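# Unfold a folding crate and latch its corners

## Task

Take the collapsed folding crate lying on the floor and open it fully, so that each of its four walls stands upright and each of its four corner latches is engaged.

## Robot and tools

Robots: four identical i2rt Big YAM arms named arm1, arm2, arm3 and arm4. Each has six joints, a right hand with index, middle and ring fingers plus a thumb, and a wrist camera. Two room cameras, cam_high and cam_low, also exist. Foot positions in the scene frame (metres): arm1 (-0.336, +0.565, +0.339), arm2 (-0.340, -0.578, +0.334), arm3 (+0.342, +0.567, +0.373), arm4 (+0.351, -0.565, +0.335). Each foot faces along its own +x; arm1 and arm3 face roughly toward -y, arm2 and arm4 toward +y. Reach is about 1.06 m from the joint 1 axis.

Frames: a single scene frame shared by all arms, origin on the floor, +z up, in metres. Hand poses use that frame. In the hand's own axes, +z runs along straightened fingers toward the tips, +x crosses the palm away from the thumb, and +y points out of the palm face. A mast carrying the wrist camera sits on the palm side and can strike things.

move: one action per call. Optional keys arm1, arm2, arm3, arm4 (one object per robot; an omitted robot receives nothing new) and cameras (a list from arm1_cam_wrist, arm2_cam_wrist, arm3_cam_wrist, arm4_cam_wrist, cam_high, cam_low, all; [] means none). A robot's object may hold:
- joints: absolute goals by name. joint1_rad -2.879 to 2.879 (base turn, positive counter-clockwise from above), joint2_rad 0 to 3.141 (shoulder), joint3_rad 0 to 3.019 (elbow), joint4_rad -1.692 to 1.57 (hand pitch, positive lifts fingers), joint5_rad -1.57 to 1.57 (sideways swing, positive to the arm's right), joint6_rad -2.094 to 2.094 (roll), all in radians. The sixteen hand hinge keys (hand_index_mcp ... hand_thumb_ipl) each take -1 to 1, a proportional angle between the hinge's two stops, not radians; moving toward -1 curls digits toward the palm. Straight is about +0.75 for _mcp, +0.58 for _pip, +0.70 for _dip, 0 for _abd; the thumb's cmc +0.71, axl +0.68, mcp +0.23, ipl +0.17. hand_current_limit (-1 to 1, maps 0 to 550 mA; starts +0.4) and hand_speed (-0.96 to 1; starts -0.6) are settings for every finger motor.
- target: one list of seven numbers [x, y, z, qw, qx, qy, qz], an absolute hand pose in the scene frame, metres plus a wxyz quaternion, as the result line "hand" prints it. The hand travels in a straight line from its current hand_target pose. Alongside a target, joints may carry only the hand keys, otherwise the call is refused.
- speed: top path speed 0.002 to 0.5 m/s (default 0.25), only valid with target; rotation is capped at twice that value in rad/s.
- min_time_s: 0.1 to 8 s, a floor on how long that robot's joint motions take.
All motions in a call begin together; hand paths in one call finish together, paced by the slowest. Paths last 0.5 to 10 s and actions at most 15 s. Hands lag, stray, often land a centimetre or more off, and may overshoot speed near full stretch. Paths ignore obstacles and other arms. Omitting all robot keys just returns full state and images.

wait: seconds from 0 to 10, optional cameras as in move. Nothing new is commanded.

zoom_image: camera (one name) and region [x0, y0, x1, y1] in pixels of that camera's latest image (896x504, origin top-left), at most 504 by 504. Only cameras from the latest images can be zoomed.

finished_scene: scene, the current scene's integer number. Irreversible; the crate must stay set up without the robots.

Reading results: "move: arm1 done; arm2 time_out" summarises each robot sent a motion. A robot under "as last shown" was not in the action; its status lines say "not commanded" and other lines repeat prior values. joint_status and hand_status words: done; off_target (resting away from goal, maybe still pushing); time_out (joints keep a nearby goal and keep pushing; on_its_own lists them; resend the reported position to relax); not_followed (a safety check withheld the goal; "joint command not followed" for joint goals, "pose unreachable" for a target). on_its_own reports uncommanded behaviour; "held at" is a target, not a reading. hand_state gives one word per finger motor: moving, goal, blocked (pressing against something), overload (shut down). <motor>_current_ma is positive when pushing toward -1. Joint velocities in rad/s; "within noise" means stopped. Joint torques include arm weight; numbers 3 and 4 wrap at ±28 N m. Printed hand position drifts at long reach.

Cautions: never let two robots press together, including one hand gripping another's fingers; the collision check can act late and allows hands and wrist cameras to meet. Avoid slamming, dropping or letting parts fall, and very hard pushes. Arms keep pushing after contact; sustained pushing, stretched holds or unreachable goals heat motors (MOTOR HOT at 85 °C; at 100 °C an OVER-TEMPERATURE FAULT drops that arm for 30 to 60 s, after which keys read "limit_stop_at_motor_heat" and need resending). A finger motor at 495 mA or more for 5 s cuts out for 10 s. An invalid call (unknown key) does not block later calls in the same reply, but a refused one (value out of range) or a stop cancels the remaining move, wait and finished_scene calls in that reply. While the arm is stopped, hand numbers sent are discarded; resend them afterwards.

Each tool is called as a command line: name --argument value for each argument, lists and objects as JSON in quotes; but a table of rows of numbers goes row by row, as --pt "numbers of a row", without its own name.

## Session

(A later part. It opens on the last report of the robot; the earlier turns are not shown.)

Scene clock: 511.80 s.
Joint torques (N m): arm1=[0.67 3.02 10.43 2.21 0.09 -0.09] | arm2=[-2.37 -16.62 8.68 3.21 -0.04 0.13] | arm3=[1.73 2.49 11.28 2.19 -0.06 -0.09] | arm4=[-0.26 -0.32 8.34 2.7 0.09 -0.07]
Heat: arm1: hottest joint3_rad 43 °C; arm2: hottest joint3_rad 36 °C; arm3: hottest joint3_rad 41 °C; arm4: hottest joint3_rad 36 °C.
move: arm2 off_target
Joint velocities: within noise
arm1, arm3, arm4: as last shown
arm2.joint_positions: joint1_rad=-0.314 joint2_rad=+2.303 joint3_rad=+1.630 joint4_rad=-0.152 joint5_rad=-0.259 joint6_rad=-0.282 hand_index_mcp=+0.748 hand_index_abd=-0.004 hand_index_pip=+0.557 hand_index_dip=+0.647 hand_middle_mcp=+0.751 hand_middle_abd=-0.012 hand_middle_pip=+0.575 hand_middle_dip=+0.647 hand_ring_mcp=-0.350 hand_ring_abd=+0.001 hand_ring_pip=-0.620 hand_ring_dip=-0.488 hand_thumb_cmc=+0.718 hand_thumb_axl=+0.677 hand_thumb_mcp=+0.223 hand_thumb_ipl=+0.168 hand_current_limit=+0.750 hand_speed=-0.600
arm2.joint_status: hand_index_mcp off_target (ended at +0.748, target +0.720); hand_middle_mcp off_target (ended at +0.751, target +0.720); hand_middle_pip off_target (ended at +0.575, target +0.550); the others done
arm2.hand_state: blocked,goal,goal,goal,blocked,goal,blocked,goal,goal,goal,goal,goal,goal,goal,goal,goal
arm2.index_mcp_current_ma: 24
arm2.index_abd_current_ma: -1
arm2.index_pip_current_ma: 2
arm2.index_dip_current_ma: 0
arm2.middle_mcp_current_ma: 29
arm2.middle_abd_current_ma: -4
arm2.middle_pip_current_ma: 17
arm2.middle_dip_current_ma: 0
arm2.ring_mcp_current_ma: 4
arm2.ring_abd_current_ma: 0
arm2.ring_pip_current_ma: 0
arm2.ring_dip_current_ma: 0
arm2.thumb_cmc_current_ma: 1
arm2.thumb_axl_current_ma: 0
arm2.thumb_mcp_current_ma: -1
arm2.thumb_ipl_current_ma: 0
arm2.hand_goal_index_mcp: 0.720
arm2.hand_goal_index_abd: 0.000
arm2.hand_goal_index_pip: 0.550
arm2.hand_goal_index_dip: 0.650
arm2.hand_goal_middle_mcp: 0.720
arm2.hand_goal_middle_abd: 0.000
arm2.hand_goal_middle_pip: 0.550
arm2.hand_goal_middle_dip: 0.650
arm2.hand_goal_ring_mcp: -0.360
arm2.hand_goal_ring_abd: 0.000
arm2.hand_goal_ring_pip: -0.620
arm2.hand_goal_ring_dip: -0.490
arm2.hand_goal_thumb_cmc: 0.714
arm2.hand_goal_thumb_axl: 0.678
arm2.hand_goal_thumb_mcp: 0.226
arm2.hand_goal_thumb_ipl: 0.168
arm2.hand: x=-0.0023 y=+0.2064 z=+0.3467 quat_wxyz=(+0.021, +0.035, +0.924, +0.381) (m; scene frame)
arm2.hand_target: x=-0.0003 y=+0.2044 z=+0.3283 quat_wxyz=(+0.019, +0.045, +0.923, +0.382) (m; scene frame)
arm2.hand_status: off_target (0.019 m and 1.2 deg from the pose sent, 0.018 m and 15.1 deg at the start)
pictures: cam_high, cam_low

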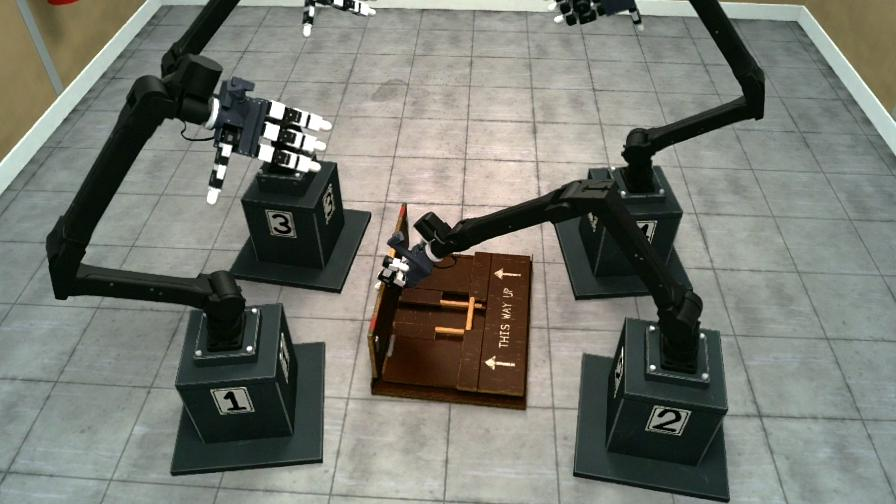

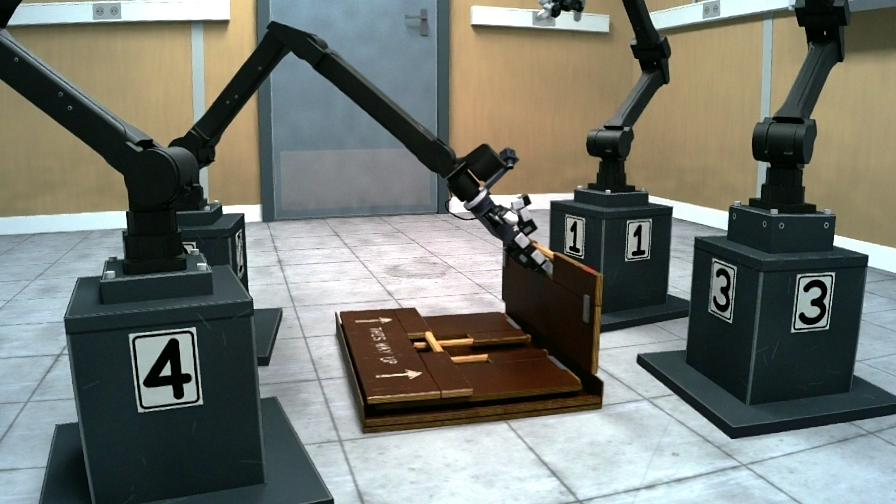

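move --arm2 '{"target": [0.0, 0.176, 0.370, 0.0187, 0.0451, 0.9228, 0.3822], "speed": 0.08}' --cameras '["cam_low", "cam_high"]'

zoom_image --camera "cam_low" --region '[430, 200, 610, 380]'

zoom_image --camera "cam_high" --region '[340, 200, 560, 420]'

Scene clock: 516.53 s.
Joint torques (N m): arm1=[0.62 3.08 10.43 2.19 0.09 -0.09] | arm2=[-3.19 -20.89 7.83 1.47 -0.5 -0.05] | arm3=[1.67 2.49 11.29 2.21 -0.06 -0.09] | arm4=[-0.09 -0.5 8.32 2.69 0.1 -0.05]
Heat: arm1: hottest joint3_rad 43 °C; arm2: hottest joint3_rad 36 °C; arm3: hottest joint3_rad 41 °C; arm4: hottest joint3_rad 36 °C.
move: arm2 off_target
Joint velocities: within noise
arm1, arm3, arm4: as last shown
arm2.joint_positions: joint1_rad=-0.325 joint2_rad=+2.255 joint3_rad=+1.536 joint4_rad=-0.135 joint5_rad=-0.261 joint6_rad=-0.282 hand_index_mcp=+0.695 hand_index_abd=+0.000 hand_index_pip=+0.527 hand_index_dip=+0.635 hand_middle_mcp=+0.710 hand_middle_abd=+0.004 hand_middle_pip=+0.516 hand_middle_dip=+0.626 hand_ring_mcp=-0.350 hand_ring_abd=+0.001 hand_ring_pip=-0.620 hand_ring_dip=-0.488 hand_thumb_cmc=+0.718 hand_thumb_axl=+0.677 hand_thumb_mcp=+0.223 hand_thumb_ipl=+0.168 hand_current_limit=+0.750 hand_speed=-0.600
arm2.joint_status: not commanded
arm2.hand_state: blocked,goal,blocked,goal,goal,goal,blocked,blocked,goal,goal,goal,goal,goal,goal,goal,goal
arm2.index_mcp_current_ma: -20
arm2.index_abd_current_ma: 0
arm2.index_pip_current_ma: -15
arm2.index_dip_current_ma: -7
arm2.middle_mcp_current_ma: -4
arm2.middle_abd_current_ma: 1
arm2.middle_pip_current_ma: -30
arm2.middle_dip_current_ma: -17
arm2.ring_mcp_current_ma: 4
arm2.ring_abd_current_ma: 0
arm2.ring_pip_current_ma: 0
arm2.ring_dip_current_ma: 0
arm2.thumb_cmc_current_ma: 1
arm2.thumb_axl_current_ma: 0
arm2.thumb_mcp_current_ma: -1
arm2.thumb_ipl_current_ma: 0
arm2.hand_goal_index_mcp: 0.720
arm2.hand_goal_index_abd: 0.000
arm2.hand_goal_index_pip: 0.550
arm2.hand_goal_index_dip: 0.650
arm2.hand_goal_middle_mcp: 0.720
arm2.hand_goal_middle_abd: 0.000
arm2.hand_goal_middle_pip: 0.550
arm2.hand_goal_middle_dip: 0.650
arm2.hand_goal_ring_mcp: -0.360
arm2.hand_goal_ring_abd: 0.000
arm2.hand_goal_ring_pip: -0.620
arm2.hand_goal_ring_dip: -0.490
arm2.hand_goal_thumb_cmc: 0.714
arm2.hand_goal_thumb_axl: 0.678
arm2.hand_goal_thumb_mcp: 0.226
arm2.hand_goal_thumb_ipl: 0.168
arm2.on_its_own: hand_middle_mcp moved -0.041 to your old target +0.720
arm2.hand: x=-0.0061 y=+0.1792 z=+0.3410 quat_wxyz=(+0.016, +0.042, +0.928, +0.369) (m; scene frame)
arm2.hand_target: x=+0.0001 y=+0.1765 z=+0.3694 quat_wxyz=(+0.019, +0.045, +0.923, +0.382) (m; scene frame)
arm2.hand_status: off_target (0.030 m and 1.7 deg from the pose sent, 0.038 m and 1.2 deg at the start)
pictures: cam_high, cam_low

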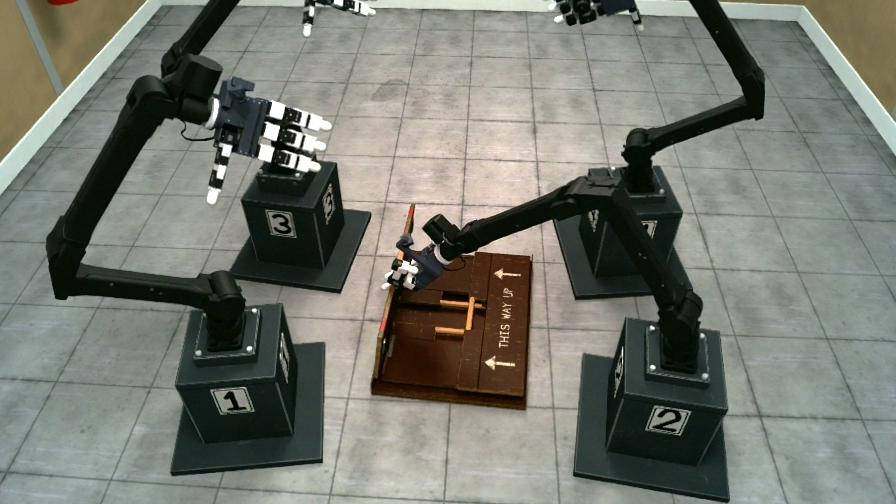

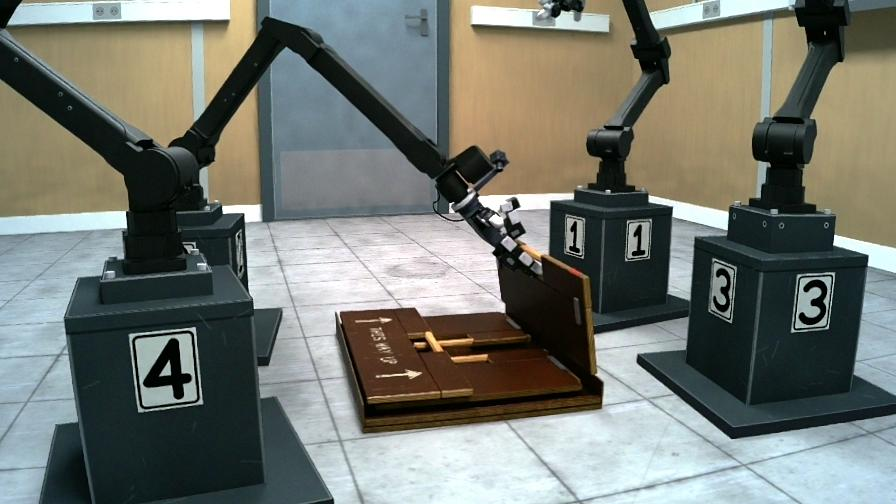

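Scaled by 2.800.

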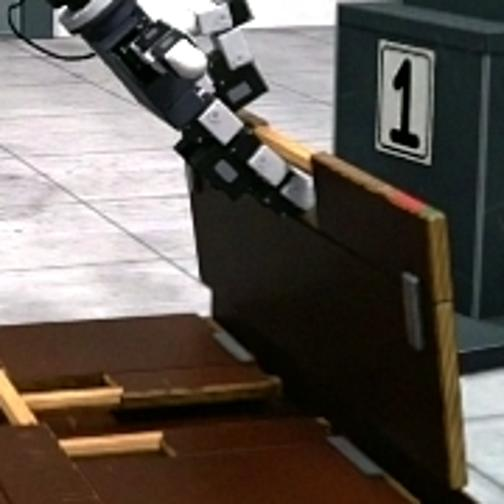

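Scaled by 2.291.

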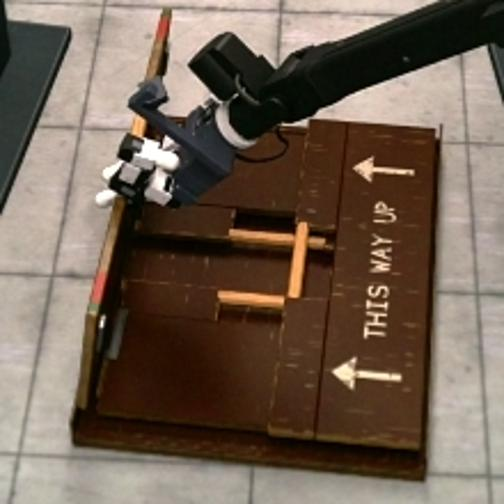

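move --arm2 '{"target": [0.0, 0.170, 0.335, 0.0258, 0.0415, 0.8480, 0.5277], "speed": 0.1, "joints": {"hand_index_mcp": 0.754, "hand_middle_mcp": 0.754, "hand_index_pip": 0.576, "hand_middle_pip": 0.576, "hand_index_dip": 0.696, "hand_middle_dip": 0.696}}'

move --arm2 '{"target": [0.0, 0.135, 0.305, 0.0314, 0.0374, 0.7645, 0.6428], "speed": 0.1}' --cameras '["cam_low", "cam_high"]'

zoom_image --camera "cam_low" --region '[430, 200, 610, 380]'

zoom_image --camera "cam_high" --region '[340, 200, 560, 420]'

Scene clock: 586.37 s.
Joint torques (N m): arm1=[0.67 3.02 10.43 2.19 0.08 -0.09] | arm2=[-2.78 -15.5 8.12 2.99 -0.04 0.09] | arm3=[1.79 2.55 11.28 2.21 -0.06 -0.09] | arm4=[-0.09 -0.5 8.29 2.71 0.08 -0.07]
Heat: arm1: hottest joint3_rad 43 °C; arm2: hottest joint3_rad 34 °C; arm3: hottest joint3_rad 42 °C; arm4: hottest joint3_rad 36 °C.
move: arm2 off_target
Joint velocities: within noise
arm1, arm3, arm4: as last shown
arm2.joint_positions: joint1_rad=-0.339 joint2_rad=+2.344 joint3_rad=+1.431 joint4_rad=+0.422 joint5_rad=-0.354 joint6_rad=-0.200 hand_index_mcp=+0.771 hand_index_abd=-0.004 hand_index_pip=+0.578 hand_index_dip=+0.693 hand_middle_mcp=+0.777 hand_middle_abd=-0.006 hand_middle_pip=+0.582 hand_middle_dip=+0.693 hand_ring_mcp=-0.350 hand_ring_abd=+0.001 hand_ring_pip=-0.620 hand_ring_dip=-0.488 hand_thumb_cmc=+0.720 hand_thumb_axl=+0.677 hand_thumb_mcp=+0.223 hand_thumb_ipl=+0.168 hand_current_limit=+0.750 hand_speed=-0.600
arm2.joint_status: hand_middle_mcp off_target (ended at +0.777, target +0.754); the others done
arm2.hand_state: goal,goal,goal,goal,blocked,goal,goal,goal,goal,goal,goal,goal,goal,goal,goal,goal
arm2.index_mcp_current_ma: 9
arm2.index_abd_current_ma: -1
arm2.index_pip_current_ma: 0
arm2.index_dip_current_ma: 0
arm2.middle_mcp_current_ma: 17
arm2.middle_abd_current_ma: -1
arm2.middle_pip_current_ma: 2
arm2.middle_dip_current_ma: 0
arm2.ring_mcp_current_ma: 4
arm2.ring_abd_current_ma: 0
arm2.ring_pip_current_ma: 0
arm2.ring_dip_current_ma: 0
arm2.thumb_cmc_current_ma: 1
arm2.thumb_axl_current_ma: 0
arm2.thumb_mcp_current_ma: -1
arm2.thumb_ipl_current_ma: 0
arm2.hand_goal_index_mcp: 0.754
arm2.hand_goal_index_abd: 0.000
arm2.hand_goal_index_pip: 0.576
arm2.hand_goal_index_dip: 0.696
arm2.hand_goal_middle_mcp: 0.754
arm2.hand_goal_middle_abd: 0.000
arm2.hand_goal_middle_pip: 0.576
arm2.hand_goal_middle_dip: 0.696
arm2.hand_goal_ring_mcp: -0.360
arm2.hand_goal_ring_abd: 0.000
arm2.hand_goal_ring_pip: -0.620
arm2.hand_goal_ring_dip: -0.490
arm2.hand_goal_thumb_cmc: 0.714
arm2.hand_goal_thumb_axl: 0.678
arm2.hand_goal_thumb_mcp: 0.226
arm2.hand_goal_thumb_ipl: 0.168
arm2.hand: x=-0.0058 y=+0.1732 z=+0.3522 quat_wxyz=(+0.029, +0.030, +0.848, +0.528) (m; scene frame)
arm2.hand_target: x=-0.0003 y=+0.1695 z=+0.3353 quat_wxyz=(+0.026, +0.041, +0.848, +0.527) (m; scene frame)
arm2.hand_status: off_target (0.018 m and 1.4 deg from the pose sent, 0.012 m and 20.5 deg at the start)
pictures: none

Scene clock: 588.47 s.
Joint torques (N m): arm1=[0.67 3.08 10.43 2.21 0.09 -0.09] | arm2=[-3.14 -15.03 7.32 2.54 -0.13 0.08] | arm3=[1.73 2.49 11.28 2.19 -0.06 -0.09] | arm4=[-0.26 -0.56 8.32 2.69 0.08 -0.07]
Heat: arm1: hottest joint3_rad 43 °C; arm2: hottest joint3_rad 34 °C; arm3: hottest joint3_rad 42 °C; arm4: hottest joint3_rad 36 °C.
move: arm2 off_target
Joint velocities: within noise
arm1.joint_positions: joint1_rad=+0.381 joint2_rad=+0.624 joint3_rad=+1.465 joint4_rad=-1.409 joint5_rad=+0.060 joint6_rad=+1.126 hand_index_mcp=+0.755 hand_index_abd=+0.000 hand_index_pip=+0.577 hand_index_dip=+0.696 hand_middle_mcp=+0.755 hand_middle_abd=+0.000 hand_middle_pip=+0.577 hand_middle_dip=+0.696 hand_ring_mcp=+0.755 hand_ring_abd=+0.000 hand_ring_pip=+0.577 hand_ring_dip=+0.696 hand_thumb_cmc=+0.715 hand_thumb_axl=+0.677 hand_thumb_mcp=+0.226 hand_thumb_ipl=+0.168 hand_current_limit=+0.400 hand_speed=-0.600
arm1.joint_status: not commanded
arm1.hand_state: goal,goal,goal,goal,goal,goal,goal,goal,goal,goal,goal,goal,goal,goal,goal,goal
arm1.index_mcp_current_ma: 0
arm1.index_abd_current_ma: 0
arm1.index_pip_current_ma: 0
arm1.index_dip_current_ma: 0
arm1.middle_mcp_current_ma: 0
arm1.middle_abd_current_ma: 0
arm1.middle_pip_current_ma: 0
arm1.middle_dip_current_ma: 0
arm1.ring_mcp_current_ma: 0
arm1.ring_abd_current_ma: 0
arm1.ring_pip_current_ma: 0
arm1.ring_dip_current_ma: 0
arm1.thumb_cmc_current_ma: 0
arm1.thumb_axl_current_ma: 0
arm1.thumb_mcp_current_ma: 0
arm1.thumb_ipl_current_ma: 0
arm1.hand_goal_index_mcp: 0.754
arm1.hand_goal_index_abd: 0.000
arm1.hand_goal_index_pip: 0.576
arm1.hand_goal_index_dip: 0.696
arm1.hand_goal_middle_mcp: 0.754
arm1.hand_goal_middle_abd: 0.000
arm1.hand_goal_middle_pip: 0.576
arm1.hand_goal_middle_dip: 0.696
arm1.hand_goal_ring_mcp: 0.754
arm1.hand_goal_ring_abd: 0.000
arm1.hand_goal_ring_pip: 0.576
arm1.hand_goal_ring_dip: 0.696
arm1.hand_goal_thumb_cmc: 0.714
arm1.hand_goal_thumb_axl: 0.678
arm1.hand_goal_thumb_mcp: 0.226
arm1.hand_goal_thumb_ipl: 0.168
arm1.hand: x=-0.3061 y=+0.3252 z=+0.9143 quat_wxyz=(+0.341, +0.835, -0.265, +0.341) (m; scene frame)
arm1.hand_target: x=-0.3079 y=+0.3282 z=+0.9239 quat_wxyz=(+0.348, +0.830, -0.264, +0.348) (m; scene frame)
arm1.hand_status: not commanded
arm2.joint_positions: joint1_rad=-0.358 joint2_rad=+2.533 joint3_rad=+1.415 joint4_rad=+0.947 joint5_rad=-0.407 joint6_rad=-0.093 hand_index_mcp=+0.756 hand_index_abd=-0.003 hand_index_pip=+0.577 hand_index_dip=+0.694 hand_middle_mcp=+0.755 hand_middle_abd=-0.003 hand_middle_pip=+0.578 hand_middle_dip=+0.693 hand_ring_mcp=-0.354 hand_ring_abd=+0.001 hand_ring_pip=-0.620 hand_ring_dip=-0.488 hand_thumb_cmc=+0.721 hand_thumb_axl=+0.677 hand_thumb_mcp=+0.223 hand_thumb_ipl=+0.168 hand_current_limit=+0.750 hand_speed=-0.600
arm2.joint_status: not commanded
arm2.hand_state: goal,goal,goal,goal,goal,goal,goal,goal,goal,goal,goal,goal,goal,goal,goal,goal
arm2.index_mcp_current_ma: 0
arm2.index_abd_current_ma: 0
arm2.index_pip_current_ma: 0
arm2.index_dip_current_ma: 0
arm2.middle_mcp_current_ma: 0
arm2.middle_abd_current_ma: 0
arm2.middle_pip_current_ma: 0
arm2.middle_dip_current_ma: 0
arm2.ring_mcp_current_ma: 2
arm2.ring_abd_current_ma: 0
arm2.ring_pip_current_ma: 0
arm2.ring_dip_current_ma: 0
arm2.thumb_cmc_current_ma: 2
arm2.thumb_axl_current_ma: 0
arm2.thumb_mcp_current_ma: -1
arm2.thumb_ipl_current_ma: 0
arm2.hand_goal_index_mcp: 0.754
arm2.hand_goal_index_abd: 0.000
arm2.hand_goal_index_pip: 0.576
arm2.hand_goal_index_dip: 0.696
arm2.hand_goal_middle_mcp: 0.754
arm2.hand_goal_middle_abd: 0.000
arm2.hand_goal_middle_pip: 0.576
arm2.hand_goal_middle_dip: 0.696
arm2.hand_goal_ring_mcp: -0.360
arm2.hand_goal_ring_abd: 0.000
arm2.hand_goal_ring_pip: -0.620
arm2.hand_goal_ring_dip: -0.490
arm2.hand_goal_thumb_cmc: 0.714
arm2.hand_goal_thumb_axl: 0.678
arm2.hand_goal_thumb_mcp: 0.226
arm2.hand_goal_thumb_ipl: 0.168
arm2.on_its_own: hand_middle_mcp moved -0.022 to your old target +0.754
arm2.hand: x=-0.0065 y=+0.1393 z=+0.3277 quat_wxyz=(+0.039, +0.025, +0.760, +0.649) (m; scene frame)
arm2.hand_target: x=-0.0004 y=+0.1342 z=+0.3052 quat_wxyz=(+0.032, +0.037, +0.765, +0.643) (m; scene frame)
arm2.hand_status: off_target (0.024 m and 1.9 deg from the pose sent, 0.061 m and 16.3 deg at the start)
arm3.joint_positions: joint1_rad=+0.633 joint2_rad=+0.616 joint3_rad=+1.360 joint4_rad=-1.257 joint5_rad=-0.066 joint6_rad=+0.991 hand_index_mcp=+0.755 hand_index_abd=+0.000 hand_index_pip=+0.577 hand_index_dip=+0.696 hand_middle_mcp=+0.755 hand_middle_abd=+0.000 hand_middle_pip=+0.577 hand_middle_dip=+0.696 hand_ring_mcp=+0.755 hand_ring_abd=+0.000 hand_ring_pip=+0.577 hand_ring_dip=+0.696 hand_thumb_cmc=+0.715 hand_thumb_axl=+0.677 hand_thumb_mcp=+0.226 hand_thumb_ipl=+0.168 hand_current_limit=+0.400 hand_speed=-0.600
arm3.joint_status: not commanded
arm3.hand_state: goal,goal,goal,goal,goal,goal,goal,goal,goal,goal,goal,goal,goal,goal,goal,goal
arm3.index_mcp_current_ma: 0
arm3.index_abd_current_ma: 0
arm3.index_pip_current_ma: 0
arm3.index_dip_current_ma: 0
arm3.middle_mcp_current_ma: 0
arm3.middle_abd_current_ma: 0
arm3.middle_pip_current_ma: 0
arm3.middle_dip_current_ma: 0
arm3.ring_mcp_current_ma: 0
arm3.ring_abd_current_ma: 0
arm3.ring_pip_current_ma: 0
arm3.ring_dip_current_ma: 0
arm3.thumb_cmc_current_ma: 0
arm3.thumb_axl_current_ma: 0
arm3.thumb_mcp_current_ma: 0
arm3.thumb_ipl_current_ma: 0
arm3.hand_goal_index_mcp: 0.754
arm3.hand_goal_index_abd: 0.000
arm3.hand_goal_index_pip: 0.576
arm3.hand_goal_index_dip: 0.696
arm3.hand_goal_middle_mcp: 0.754
arm3.hand_goal_middle_abd: 0.000
arm3.hand_goal_middle_pip: 0.576
arm3.hand_goal_middle_dip: 0.696
arm3.hand_goal_ring_mcp: 0.754
arm3.hand_goal_ring_abd: 0.000
arm3.hand_goal_ring_pip: 0.576
arm3.hand_goal_ring_dip: 0.696
arm3.hand_goal_thumb_cmc: 0.714
arm3.hand_goal_thumb_axl: 0.678
arm3.hand_goal_thumb_mcp: 0.226
arm3.hand_goal_thumb_ipl: 0.168
arm3.hand: x=+0.4086 y=+0.3046 z=+0.9390 quat_wxyz=(+0.354, +0.840, -0.188, +0.366) (m; scene frame)
arm3.hand_target: x=+0.4070 y=+0.3076 z=+0.9542 quat_wxyz=(+0.364, +0.832, -0.185, +0.376) (m; scene frame)
arm3.hand_status: not commanded
arm4.joint_positions: joint1_rad=-0.396 joint2_rad=+0.649 joint3_rad=+1.460 joint4_rad=-1.301 joint5_rad=-0.067 joint6_rad=+1.212 hand_index_mcp=+0.754 hand_index_abd=+0.001 hand_index_pip=+0.577 hand_index_dip=+0.696 hand_middle_mcp=+0.754 hand_middle_abd=+0.001 hand_middle_pip=+0.577 hand_middle_dip=+0.696 hand_ring_mcp=+0.754 hand_ring_abd=+0.001 hand_ring_pip=+0.577 hand_ring_dip=+0.696 hand_thumb_cmc=+0.714 hand_thumb_axl=+0.677 hand_thumb_mcp=+0.226 hand_thumb_ipl=+0.168 hand_current_limit=+0.400 hand_speed=-0.600
arm4.joint_status: not commanded
arm4.hand_state: goal,goal,goal,goal,goal,goal,goal,goal,goal,goal,goal,goal,goal,goal,goal,goal
arm4.index_mcp_current_ma: 0
arm4.index_abd_current_ma: 0
arm4.index_pip_current_ma: 0
arm4.index_dip_current_ma: 0
arm4.middle_mcp_current_ma: 0
arm4.middle_abd_current_ma: 0
arm4.middle_pip_current_ma: 0
arm4.middle_dip_current_ma: 0
arm4.ring_mcp_current_ma: 0
arm4.ring_abd_current_ma: 0
arm4.ring_pip_current_ma: 0
arm4.ring_dip_current_ma: 0
arm4.thumb_cmc_current_ma: 0
arm4.thumb_axl_current_ma: 0
arm4.thumb_mcp_current_ma: 0
arm4.thumb_ipl_current_ma: 0
arm4.hand_goal_index_mcp: 0.754
arm4.hand_goal_index_abd: 0.000
arm4.hand_goal_index_pip: 0.576
arm4.hand_goal_index_dip: 0.696
arm4.hand_goal_middle_mcp: 0.754
arm4.hand_goal_middle_abd: 0.000
arm4.hand_goal_middle_pip: 0.576
arm4.hand_goal_middle_dip: 0.696
arm4.hand_goal_ring_mcp: 0.754
arm4.hand_goal_ring_abd: 0.000
arm4.hand_goal_ring_pip: 0.576
arm4.hand_goal_ring_dip: 0.696
arm4.hand_goal_thumb_cmc: 0.714
arm4.hand_goal_thumb_axl: 0.678
arm4.hand_goal_thumb_mcp: 0.226
arm4.hand_goal_thumb_ipl: 0.168
arm4.hand: x=+0.4848 y=-0.3435 z=+0.9157 quat_wxyz=(-0.258, +0.561, +0.646, +0.448) (m; scene frame)
arm4.hand_target: x=+0.4839 y=-0.3462 z=+0.9292 quat_wxyz=(-0.264, +0.555, +0.641, +0.460) (m; scene frame)
arm4.hand_status: not commanded
pictures: cam_high, cam_low

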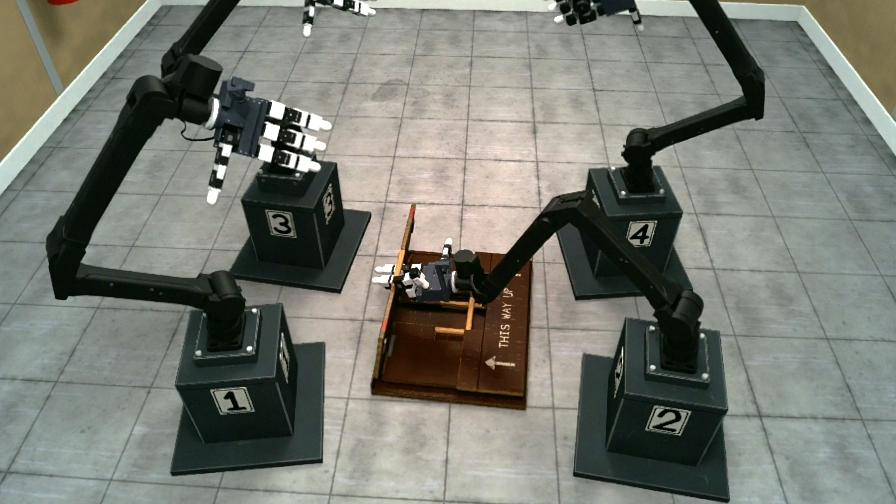

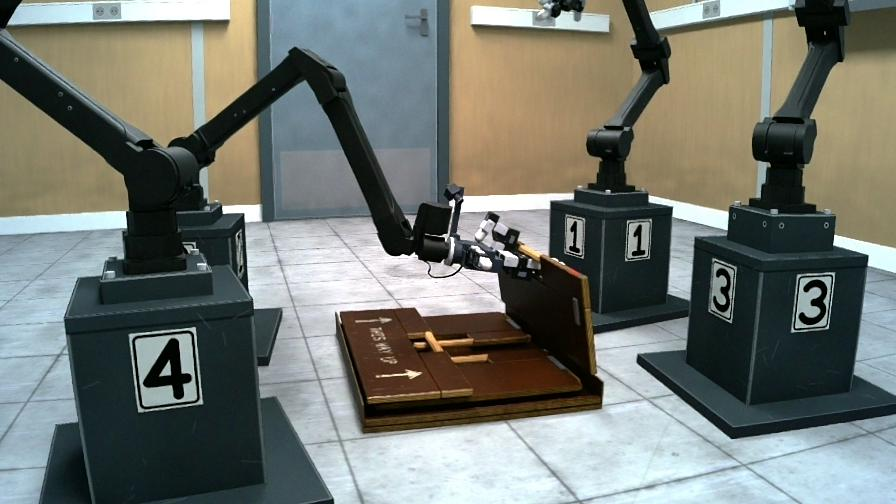

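Scaled by 2.800.

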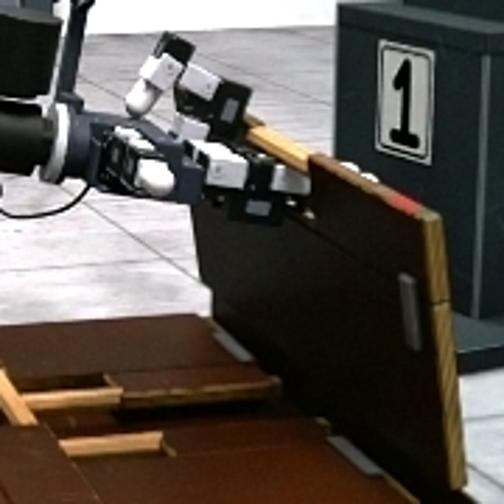

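Scaled by 2.291.

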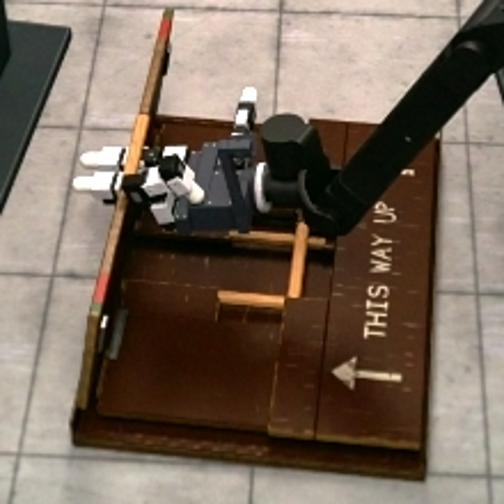

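move --arm2 '{"target": [0.0, 0.100, 0.325, 0.0314, 0.0374, 0.7645, 0.6428], "speed": 0.08}' --cameras '["cam_low", "cam_high"]'

zoom_image --camera "cam_low" --region '[430, 200, 610, 380]'

zoom_image --camera "cam_high" --region '[340, 200, 560, 420]'

Scene clock: 593.17 s.
Joint torques (N m): arm1=[0.67 3.08 10.44 2.19 0.09 -0.09] | arm2=[-3.19 -19.14 2.8 2.89 0.25 0.07] | arm3=[1.67 2.49 11.28 2.19 -0.06 -0.09] | arm4=[-0.15 -0.38 8.34 2.69 0.08 -0.07]
Heat: arm1: hottest joint3_rad 43 °C; arm2: hottest joint2_rad 34 °C; arm3: hottest joint3_rad 42 °C; arm4: hottest joint3_rad 37 °C.
move: arm2 off_target
Joint velocities: within noise
arm1, arm3, arm4: as last shown
arm2.joint_positions: joint1_rad=-0.386 joint2_rad=+2.525 joint3_rad=+1.345 joint4_rad=+0.981 joint5_rad=-0.446 joint6_rad=-0.098 hand_index_mcp=+0.700 hand_index_abd=+0.013 hand_index_pip=+0.515 hand_index_dip=+0.694 hand_middle_mcp=+0.703 hand_middle_abd=+0.010 hand_middle_pip=+0.510 hand_middle_dip=+0.693 hand_ring_mcp=-0.383 hand_ring_abd=+0.001 hand_ring_pip=-0.612 hand_ring_dip=-0.497 hand_thumb_cmc=+0.721 hand_thumb_axl=+0.677 hand_thumb_mcp=+0.223 hand_thumb_ipl=+0.168 hand_current_limit=+0.750 hand_speed=-0.600
arm2.joint_status: not commanded
arm2.hand_state: blocked,goal,blocked,goal,blocked,goal,blocked,goal,blocked,goal,goal,goal,goal,goal,goal,goal
arm2.index_mcp_current_ma: -74
arm2.index_abd_current_ma: 4
arm2.index_pip_current_ma: -82
arm2.index_dip_current_ma: 0
arm2.middle_mcp_current_ma: -68
arm2.middle_abd_current_ma: 3
arm2.middle_pip_current_ma: -96
arm2.middle_dip_current_ma: 0
arm2.ring_mcp_current_ma: -17
arm2.ring_abd_current_ma: 0
arm2.ring_pip_current_ma: 3
arm2.ring_dip_current_ma: -2
arm2.thumb_cmc_current_ma: 2
arm2.thumb_axl_current_ma: 0
arm2.thumb_mcp_current_ma: -1
arm2.thumb_ipl_current_ma: 0
arm2.hand_goal_index_mcp: 0.754
arm2.hand_goal_index_abd: 0.000
arm2.hand_goal_index_pip: 0.576
arm2.hand_goal_index_dip: 0.696
arm2.hand_goal_middle_mcp: 0.754
arm2.hand_goal_middle_abd: 0.000
arm2.hand_goal_middle_pip: 0.576
arm2.hand_goal_middle_dip: 0.696
arm2.hand_goal_ring_mcp: -0.360
arm2.hand_goal_ring_abd: 0.000
arm2.hand_goal_ring_pip: -0.620
arm2.hand_goal_ring_dip: -0.490
arm2.hand_goal_thumb_cmc: 0.714
arm2.hand_goal_thumb_axl: 0.678
arm2.hand_goal_thumb_mcp: 0.226
arm2.hand_goal_thumb_ipl: 0.168
arm2.hand: x=-0.0050 y=+0.1127 z=+0.3148 quat_wxyz=(+0.030, +0.025, +0.767, +0.641) (m; scene frame)
arm2.hand_target: x=+0.0002 y=+0.1007 z=+0.3247 quat_wxyz=(+0.031, +0.037, +0.764, +0.643) (m; scene frame)
arm2.hand_status: off_target (0.017 m and 1.5 deg from the pose sent, 0.040 m and 1.9 deg at the start)
pictures: cam_high, cam_low

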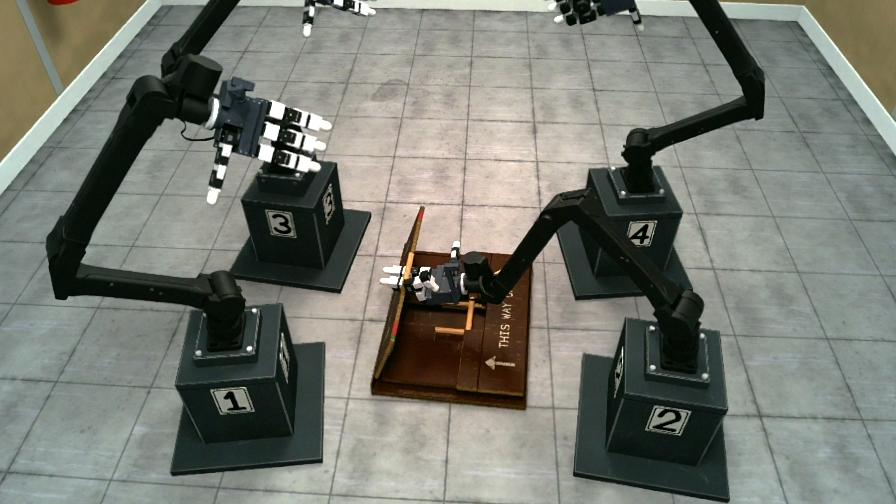

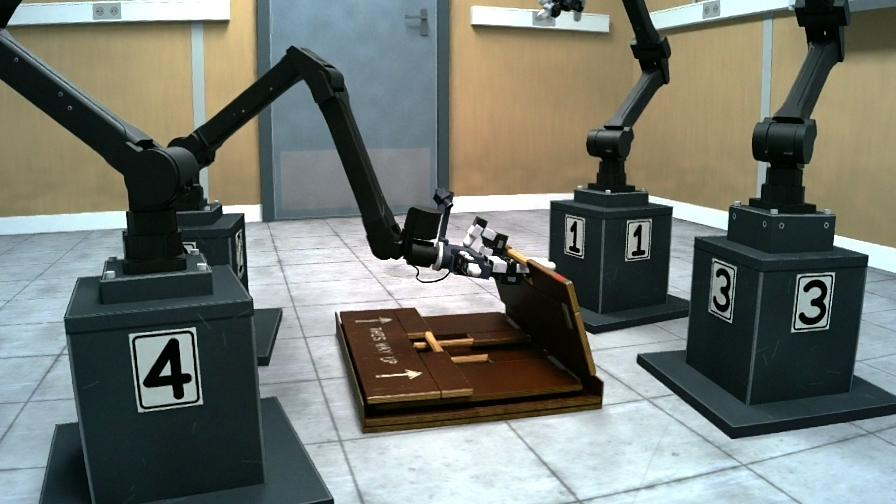

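Scaled by 2.800.

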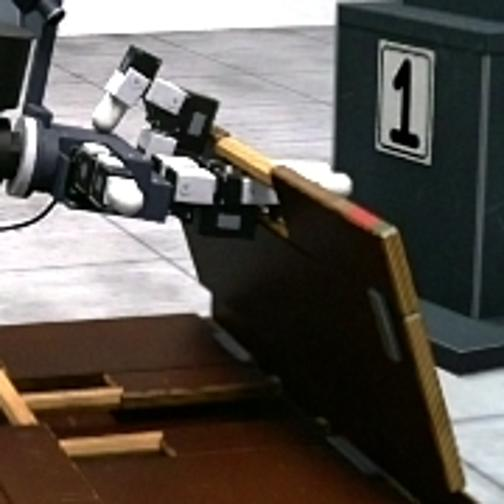

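Scaled by 2.291.

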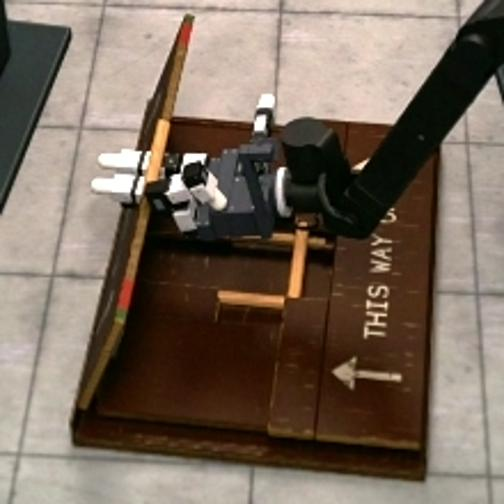

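move --arm2 '{"target": [0.0, 0.175, 0.322, 0.0314, 0.0374, 0.7645, 0.6428], "speed": 0.1}' --cameras '["cam_low"]'

zoom_image --camera "cam_low" --region '[430, 200, 610, 380]'

Scene clock: 601.53 s.
Joint torques (N m): arm1=[0.62 3.02 10.43 2.18 0.09 -0.09] | arm2=[-1.67 -15.62 10.47 1.63 0.21 0.04] | arm3=[1.85 2.55 11.26 2.21 -0.06 -0.09] | arm4=[-0.21 -0.5 8.32 2.69 0.08 -0.06]
Heat: arm1: hottest joint3_rad 43 °C; arm2: hottest joint2_rad 34 °C; arm3: hottest joint3_rad 42 °C; arm4: hottest joint3_rad 37 °C.
move: arm2 off_target
Joint velocities: within noise
arm1, arm3, arm4: as last shown
arm2.joint_positions: joint1_rad=-0.345 joint2_rad=+2.540 joint3_rad=+1.485 joint4_rad=+0.867 joint5_rad=-0.385 joint6_rad=-0.084 hand_index_mcp=+0.761 hand_index_abd=-0.001 hand_index_pip=+0.576 hand_index_dip=+0.694 hand_middle_mcp=+0.764 hand_middle_abd=-0.001 hand_middle_pip=+0.576 hand_middle_dip=+0.693 hand_ring_mcp=-0.361 hand_ring_abd=+0.001 hand_ring_pip=-0.619 hand_ring_dip=-0.493 hand_thumb_cmc=+0.721 hand_thumb_axl=+0.677 hand_thumb_mcp=+0.223 hand_thumb_ipl=+0.168 hand_current_limit=+0.750 hand_speed=-0.600
arm2.joint_status: not commanded
arm2.hand_state: goal,goal,goal,goal,goal,goal,goal,goal,goal,goal,goal,goal,goal,goal,goal,goal
arm2.index_mcp_current_ma: 2
arm2.index_abd_current_ma: 0
arm2.index_pip_current_ma: 0
arm2.index_dip_current_ma: 0
arm2.middle_mcp_current_ma: 4
arm2.middle_abd_current_ma: 0
arm2.middle_pip_current_ma: 0
arm2.middle_dip_current_ma: 0
arm2.ring_mcp_current_ma: 0
arm2.ring_abd_current_ma: 0
arm2.ring_pip_current_ma: 0
arm2.ring_dip_current_ma: -1
arm2.thumb_cmc_current_ma: 2
arm2.thumb_axl_current_ma: 0
arm2.thumb_mcp_current_ma: -1
arm2.thumb_ipl_current_ma: 0
arm2.hand_goal_index_mcp: 0.754
arm2.hand_goal_index_abd: 0.000
arm2.hand_goal_index_pip: 0.576
arm2.hand_goal_index_dip: 0.696
arm2.hand_goal_middle_mcp: 0.754
arm2.hand_goal_middle_abd: 0.000
arm2.hand_goal_middle_pip: 0.576
arm2.hand_goal_middle_dip: 0.696
arm2.hand_goal_ring_mcp: -0.360
arm2.hand_goal_ring_abd: 0.000
arm2.hand_goal_ring_pip: -0.620
arm2.hand_goal_ring_dip: -0.490
arm2.hand_goal_thumb_cmc: 0.714
arm2.hand_goal_thumb_axl: 0.678
arm2.hand_goal_thumb_mcp: 0.226
arm2.hand_goal_thumb_ipl: 0.168
arm2.hand: x=-0.0006 y=+0.1634 z=+0.3322 quat_wxyz=(+0.038, +0.033, +0.765, +0.642) (m; scene frame)
arm2.hand_target: x=-0.0004 y=+0.1738 z=+0.3223 quat_wxyz=(+0.032, +0.037, +0.765, +0.643) (m; scene frame)
arm2.hand_status: off_target (0.015 m and 0.9 deg from the pose sent, 0.063 m and 1.5 deg at the start)
pictures: cam_low

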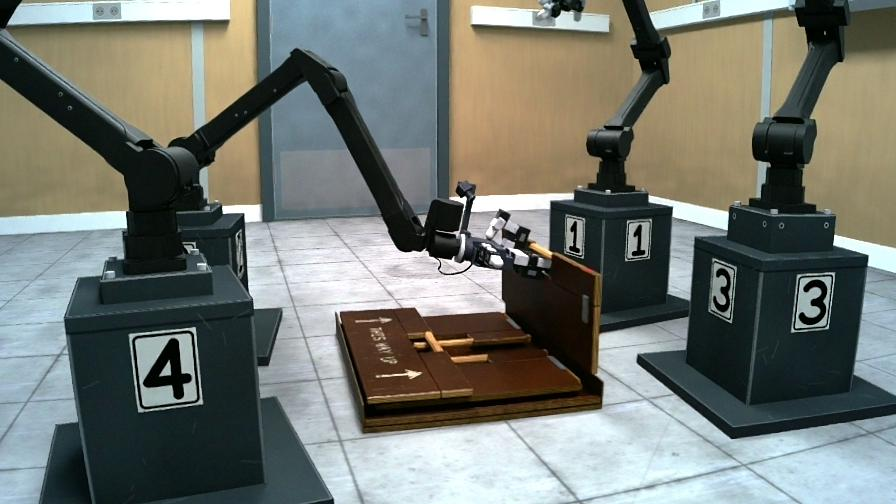

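Scaled by 2.800.

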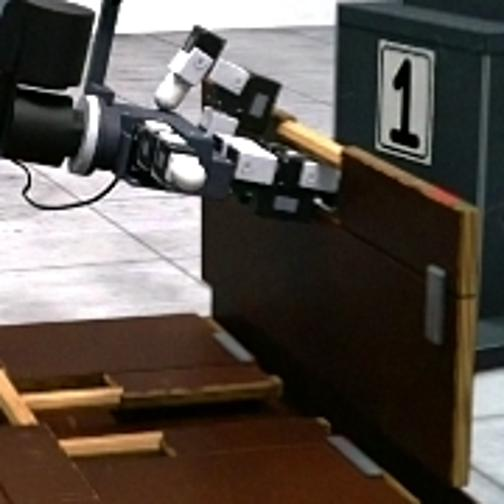

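move --arm2 '{"target": [0.0, 0.140, 0.330, 0.0314, 0.0374, 0.7645, 0.6428], "speed": 0.06}' --cameras '["cam_low"]'

zoom_image --camera "cam_low" --region '[430, 200, 610, 380]'

Scene clock: 605.47 s.
Joint torques (N m): arm1=[0.67 2.96 10.43 2.18 0.09 -0.1] | arm2=[-3.02 -18.26 5.35 2.48 -0.1 -0.02] | arm3=[1.73 2.43 11.28 2.19 -0.06 -0.09] | arm4=[-0.15 -0.44 8.32 2.7 0.08 -0.07]
Heat: arm1: hottest joint3_rad 44 °C; arm2: hottest joint2_rad 34 °C; arm3: hottest joint3_rad 42 °C; arm4: hottest joint3_rad 37 °C.
move: arm2 done
Joint velocities: within noise
arm1, arm3, arm4: as last shown
arm2.joint_positions: joint1_rad=-0.355 joint2_rad=+2.526 joint3_rad=+1.430 joint4_rad=+0.906 joint5_rad=-0.404 joint6_rad=-0.084 hand_index_mcp=+0.753 hand_index_abd=-0.001 hand_index_pip=+0.575 hand_index_dip=+0.694 hand_middle_mcp=+0.761 hand_middle_abd=-0.001 hand_middle_pip=+0.573 hand_middle_dip=+0.693 hand_ring_mcp=-0.363 hand_ring_abd=+0.001 hand_ring_pip=-0.619 hand_ring_dip=-0.493 hand_thumb_cmc=+0.721 hand_thumb_axl=+0.677 hand_thumb_mcp=+0.223 hand_thumb_ipl=+0.168 hand_current_limit=+0.750 hand_speed=-0.600
arm2.joint_status: not commanded
arm2.hand_state: goal,goal,goal,goal,goal,goal,goal,goal,goal,goal,goal,goal,goal,goal,goal,goal
arm2.index_mcp_current_ma: 0
arm2.index_abd_current_ma: 0
arm2.index_pip_current_ma: 0
arm2.index_dip_current_ma: 0
arm2.middle_mcp_current_ma: 2
arm2.middle_abd_current_ma: 0
arm2.middle_pip_current_ma: -1
arm2.middle_dip_current_ma: 0
arm2.ring_mcp_current_ma: -1
arm2.ring_abd_current_ma: 0
arm2.ring_pip_current_ma: 0
arm2.ring_dip_current_ma: -1
arm2.thumb_cmc_current_ma: 2
arm2.thumb_axl_current_ma: 0
arm2.thumb_mcp_current_ma: -1
arm2.thumb_ipl_current_ma: 0
arm2.hand_goal_index_mcp: 0.754
arm2.hand_goal_index_abd: 0.000
arm2.hand_goal_index_pip: 0.576
arm2.hand_goal_index_dip: 0.696
arm2.hand_goal_middle_mcp: 0.754
arm2.hand_goal_middle_abd: 0.000
arm2.hand_goal_middle_pip: 0.576
arm2.hand_goal_middle_dip: 0.696
arm2.hand_goal_ring_mcp: -0.360
arm2.hand_goal_ring_abd: 0.000
arm2.hand_goal_ring_pip: -0.620
arm2.hand_goal_ring_dip: -0.490
arm2.hand_goal_thumb_cmc: 0.714
arm2.hand_goal_thumb_axl: 0.678
arm2.hand_goal_thumb_mcp: 0.226
arm2.hand_goal_thumb_ipl: 0.168
arm2.hand: x=-0.0040 y=+0.1464 z=+0.3290 quat_wxyz=(+0.033, +0.031, +0.765, +0.642) (m; scene frame)
arm2.hand_target: x=+0.0000 y=+0.1402 z=+0.3299 quat_wxyz=(+0.031, +0.037, +0.765, +0.643) (m; scene frame)
arm2.hand_status: done (0.008 m and 0.8 deg from the pose sent, 0.024 m and 0.9 deg at the start)
pictures: cam_low

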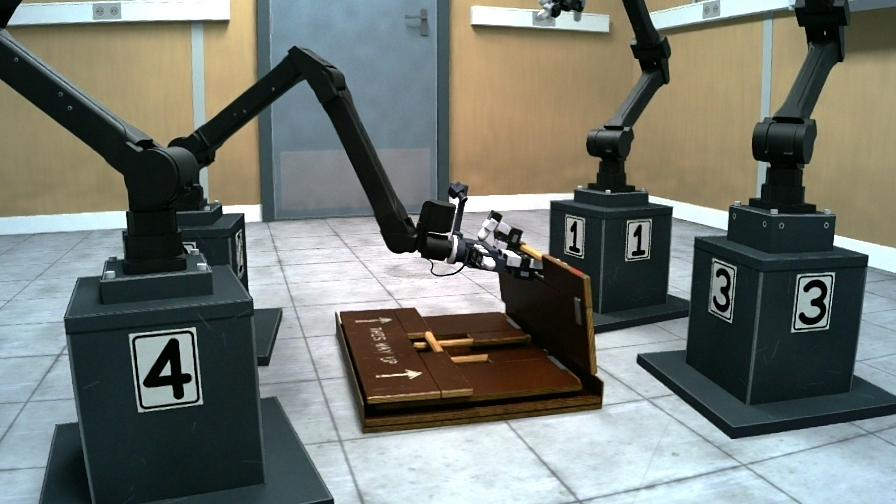

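Scaled by 2.800.

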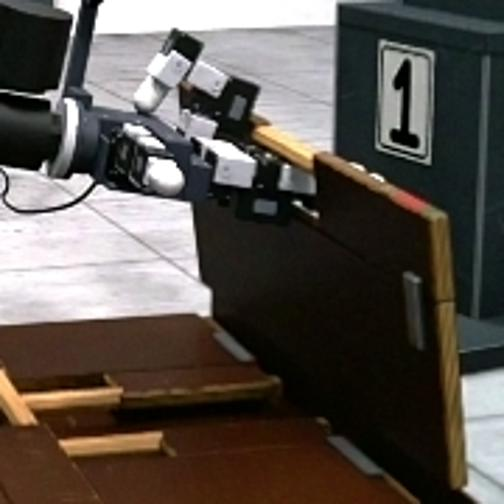

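move --arm2 '{"target": [0.0, 0.170, 0.325, 0.0314, 0.0374, 0.7645, 0.6428], "speed": 0.08}' --arm3 '{"target": [0.22, 0.04, 0.46, 0, 0.9988, -0.0488, 0], "speed": 0.3, "joints": {"hand_current_limit": 0.75}}' --cameras '["cam_low", "cam_high"]'

Scene clock: 687.30 s.
Joint torques (N m): arm1=[0.67 3.02 10.44 2.19 0.09 -0.09] | arm2=[-1.49 -15.74 10.59 1.73 0.24 0.03] | arm3=[0.79 -12.92 11.9 0.49 0.09 -0.15] | arm4=[-0.09 -0.56 8.36 2.67 0.09 -0.07]
Heat: arm1: hottest joint3_rad 44 °C; arm2: hottest joint2_rad 32 °C; arm3: hottest joint3_rad 43 °C; arm4: hottest joint3_rad 37 °C.
move: arm2 off_target; arm3 off_target
Joint velocities: within noise
arm1, arm4: as last shown
arm2.joint_positions: joint1_rad=-0.349 joint2_rad=+2.529 joint3_rad=+1.462 joint4_rad=+0.873 joint5_rad=-0.389 joint6_rad=-0.083 hand_index_mcp=+0.761 hand_index_abd=-0.001 hand_index_pip=+0.576 hand_index_dip=+0.694 hand_middle_mcp=+0.766 hand_middle_abd=-0.001 hand_middle_pip=+0.576 hand_middle_dip=+0.693 hand_ring_mcp=-0.361 hand_ring_abd=+0.001 hand_ring_pip=-0.619 hand_ring_dip=-0.493 hand_thumb_cmc=+0.721 hand_thumb_axl=+0.677 hand_thumb_mcp=+0.223 hand_thumb_ipl=+0.168 hand_current_limit=+0.750 hand_speed=-0.600
arm2.joint_status: not commanded
arm2.hand_state: goal,goal,goal,goal,goal,goal,goal,goal,goal,goal,goal,goal,goal,goal,goal,goal
arm2.index_mcp_current_ma: 2
arm2.index_abd_current_ma: 0
arm2.index_pip_current_ma: 0
arm2.index_dip_current_ma: 0
arm2.middle_mcp_current_ma: 6
arm2.middle_abd_current_ma: 0
arm2.middle_pip_current_ma: 0
arm2.middle_dip_current_ma: 0
arm2.ring_mcp_current_ma: 0
arm2.ring_abd_current_ma: 0
arm2.ring_pip_current_ma: 0
arm2.ring_dip_current_ma: -1
arm2.thumb_cmc_current_ma: 2
arm2.thumb_axl_current_ma: 0
arm2.thumb_mcp_current_ma: -1
arm2.thumb_ipl_current_ma: 0
arm2.hand_goal_index_mcp: 0.754
arm2.hand_goal_index_abd: 0.000
arm2.hand_goal_index_pip: 0.576
arm2.hand_goal_index_dip: 0.696
arm2.hand_goal_middle_mcp: 0.754
arm2.hand_goal_middle_abd: 0.000
arm2.hand_goal_middle_pip: 0.576
arm2.hand_goal_middle_dip: 0.696
arm2.hand_goal_ring_mcp: -0.360
arm2.hand_goal_ring_abd: 0.000
arm2.hand_goal_ring_pip: -0.620
arm2.hand_goal_ring_dip: -0.490
arm2.hand_goal_thumb_cmc: 0.714
arm2.hand_goal_thumb_axl: 0.678
arm2.hand_goal_thumb_mcp: 0.226
arm2.hand_goal_thumb_ipl: 0.168
arm2.hand: x=-0.0009 y=+0.1571 z=+0.3319 quat_wxyz=(+0.036, +0.034, +0.767, +0.640) (m; scene frame)
arm2.hand_target: x=-0.0007 y=+0.1689 z=+0.3251 quat_wxyz=(+0.031, +0.037, +0.765, +0.643) (m; scene frame)
arm2.hand_status: off_target (0.015 m and 0.7 deg from the pose sent, 0.024 m and 0.8 deg at the start)
arm3.joint_positions: joint1_rad=-0.063 joint2_rad=+1.643 joint3_rad=+1.124 joint4_rad=-1.117 joint5_rad=+0.002 joint6_rad=-0.085 hand_index_mcp=+0.754 hand_index_abd=+0.000 hand_index_pip=+0.577 hand_index_dip=+0.696 hand_middle_mcp=+0.754 hand_middle_abd=+0.000 hand_middle_pip=+0.577 hand_middle_dip=+0.696 hand_ring_mcp=+0.754 hand_ring_abd=+0.000 hand_ring_pip=+0.577 hand_ring_dip=+0.696 hand_thumb_cmc=+0.715 hand_thumb_axl=+0.677 hand_thumb_mcp=+0.224 hand_thumb_ipl=+0.168 hand_current_limit=+0.750 hand_speed=-0.600
arm3.joint_status: all done
arm3.hand_state: goal,goal,goal,goal,goal,goal,goal,goal,goal,goal,goal,goal,goal,goal,goal,goal
arm3.index_mcp_current_ma: 0
arm3.index_abd_current_ma: 0
arm3.index_pip_current_ma: 0
arm3.index_dip_current_ma: 0
arm3.middle_mcp_current_ma: 0
arm3.middle_abd_current_ma: 0
arm3.middle_pip_current_ma: 0
arm3.middle_dip_current_ma: 0
arm3.ring_mcp_current_ma: 0
arm3.ring_abd_current_ma: 0
arm3.ring_pip_current_ma: 0
arm3.ring_dip_current_ma: 0
arm3.thumb_cmc_current_ma: 0
arm3.thumb_axl_current_ma: 0
arm3.thumb_mcp_current_ma: 0
arm3.thumb_ipl_current_ma: 0
arm3.hand_goal_index_mcp: 0.754
arm3.hand_goal_index_abd: 0.000
arm3.hand_goal_index_pip: 0.576
arm3.hand_goal_index_dip: 0.696
arm3.hand_goal_middle_mcp: 0.754
arm3.hand_goal_middle_abd: 0.000
arm3.hand_goal_middle_pip: 0.576
arm3.hand_goal_middle_dip: 0.696
arm3.hand_goal_ring_mcp: 0.754
arm3.hand_goal_ring_abd: 0.000
arm3.hand_goal_ring_pip: 0.576
arm3.hand_goal_ring_dip: 0.696
arm3.hand_goal_thumb_cmc: 0.714
arm3.hand_goal_thumb_axl: 0.678
arm3.hand_goal_thumb_mcp: 0.226
arm3.hand_goal_thumb_ipl: 0.168
arm3.hand: x=+0.2302 y=+0.0609 z=+0.4390 quat_wxyz=(-0.028, +0.998, -0.050, +0.004) (m; scene frame)
arm3.hand_target: x=+0.2203 y=+0.0413 z=+0.4605 quat_wxyz=(+0.000, +0.999, -0.049, +0.000) (m; scene frame)
arm3.hand_status: off_target (0.031 m and 3.2 deg from the pose sent, 0.579 m and 64.0 deg at the start)
pictures: cam_high, cam_low

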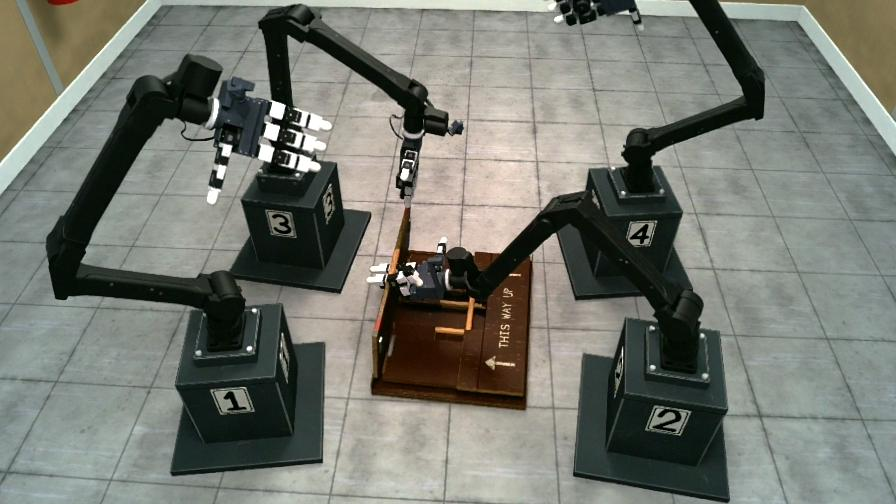

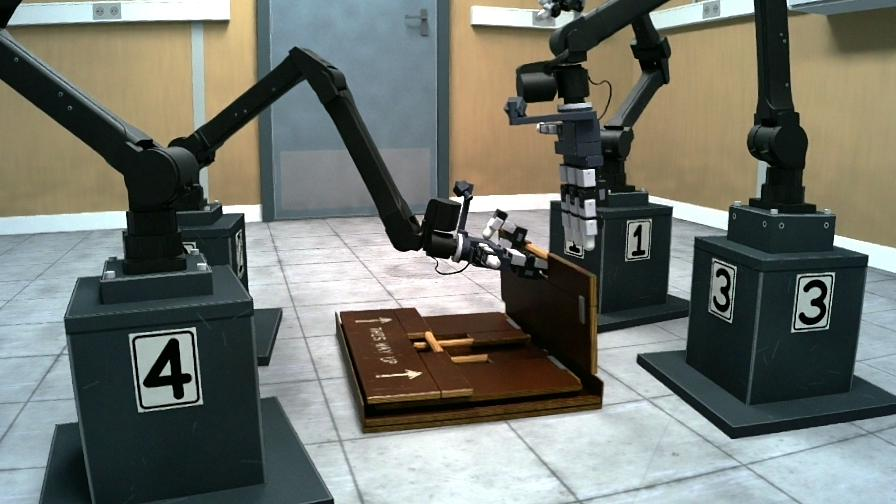

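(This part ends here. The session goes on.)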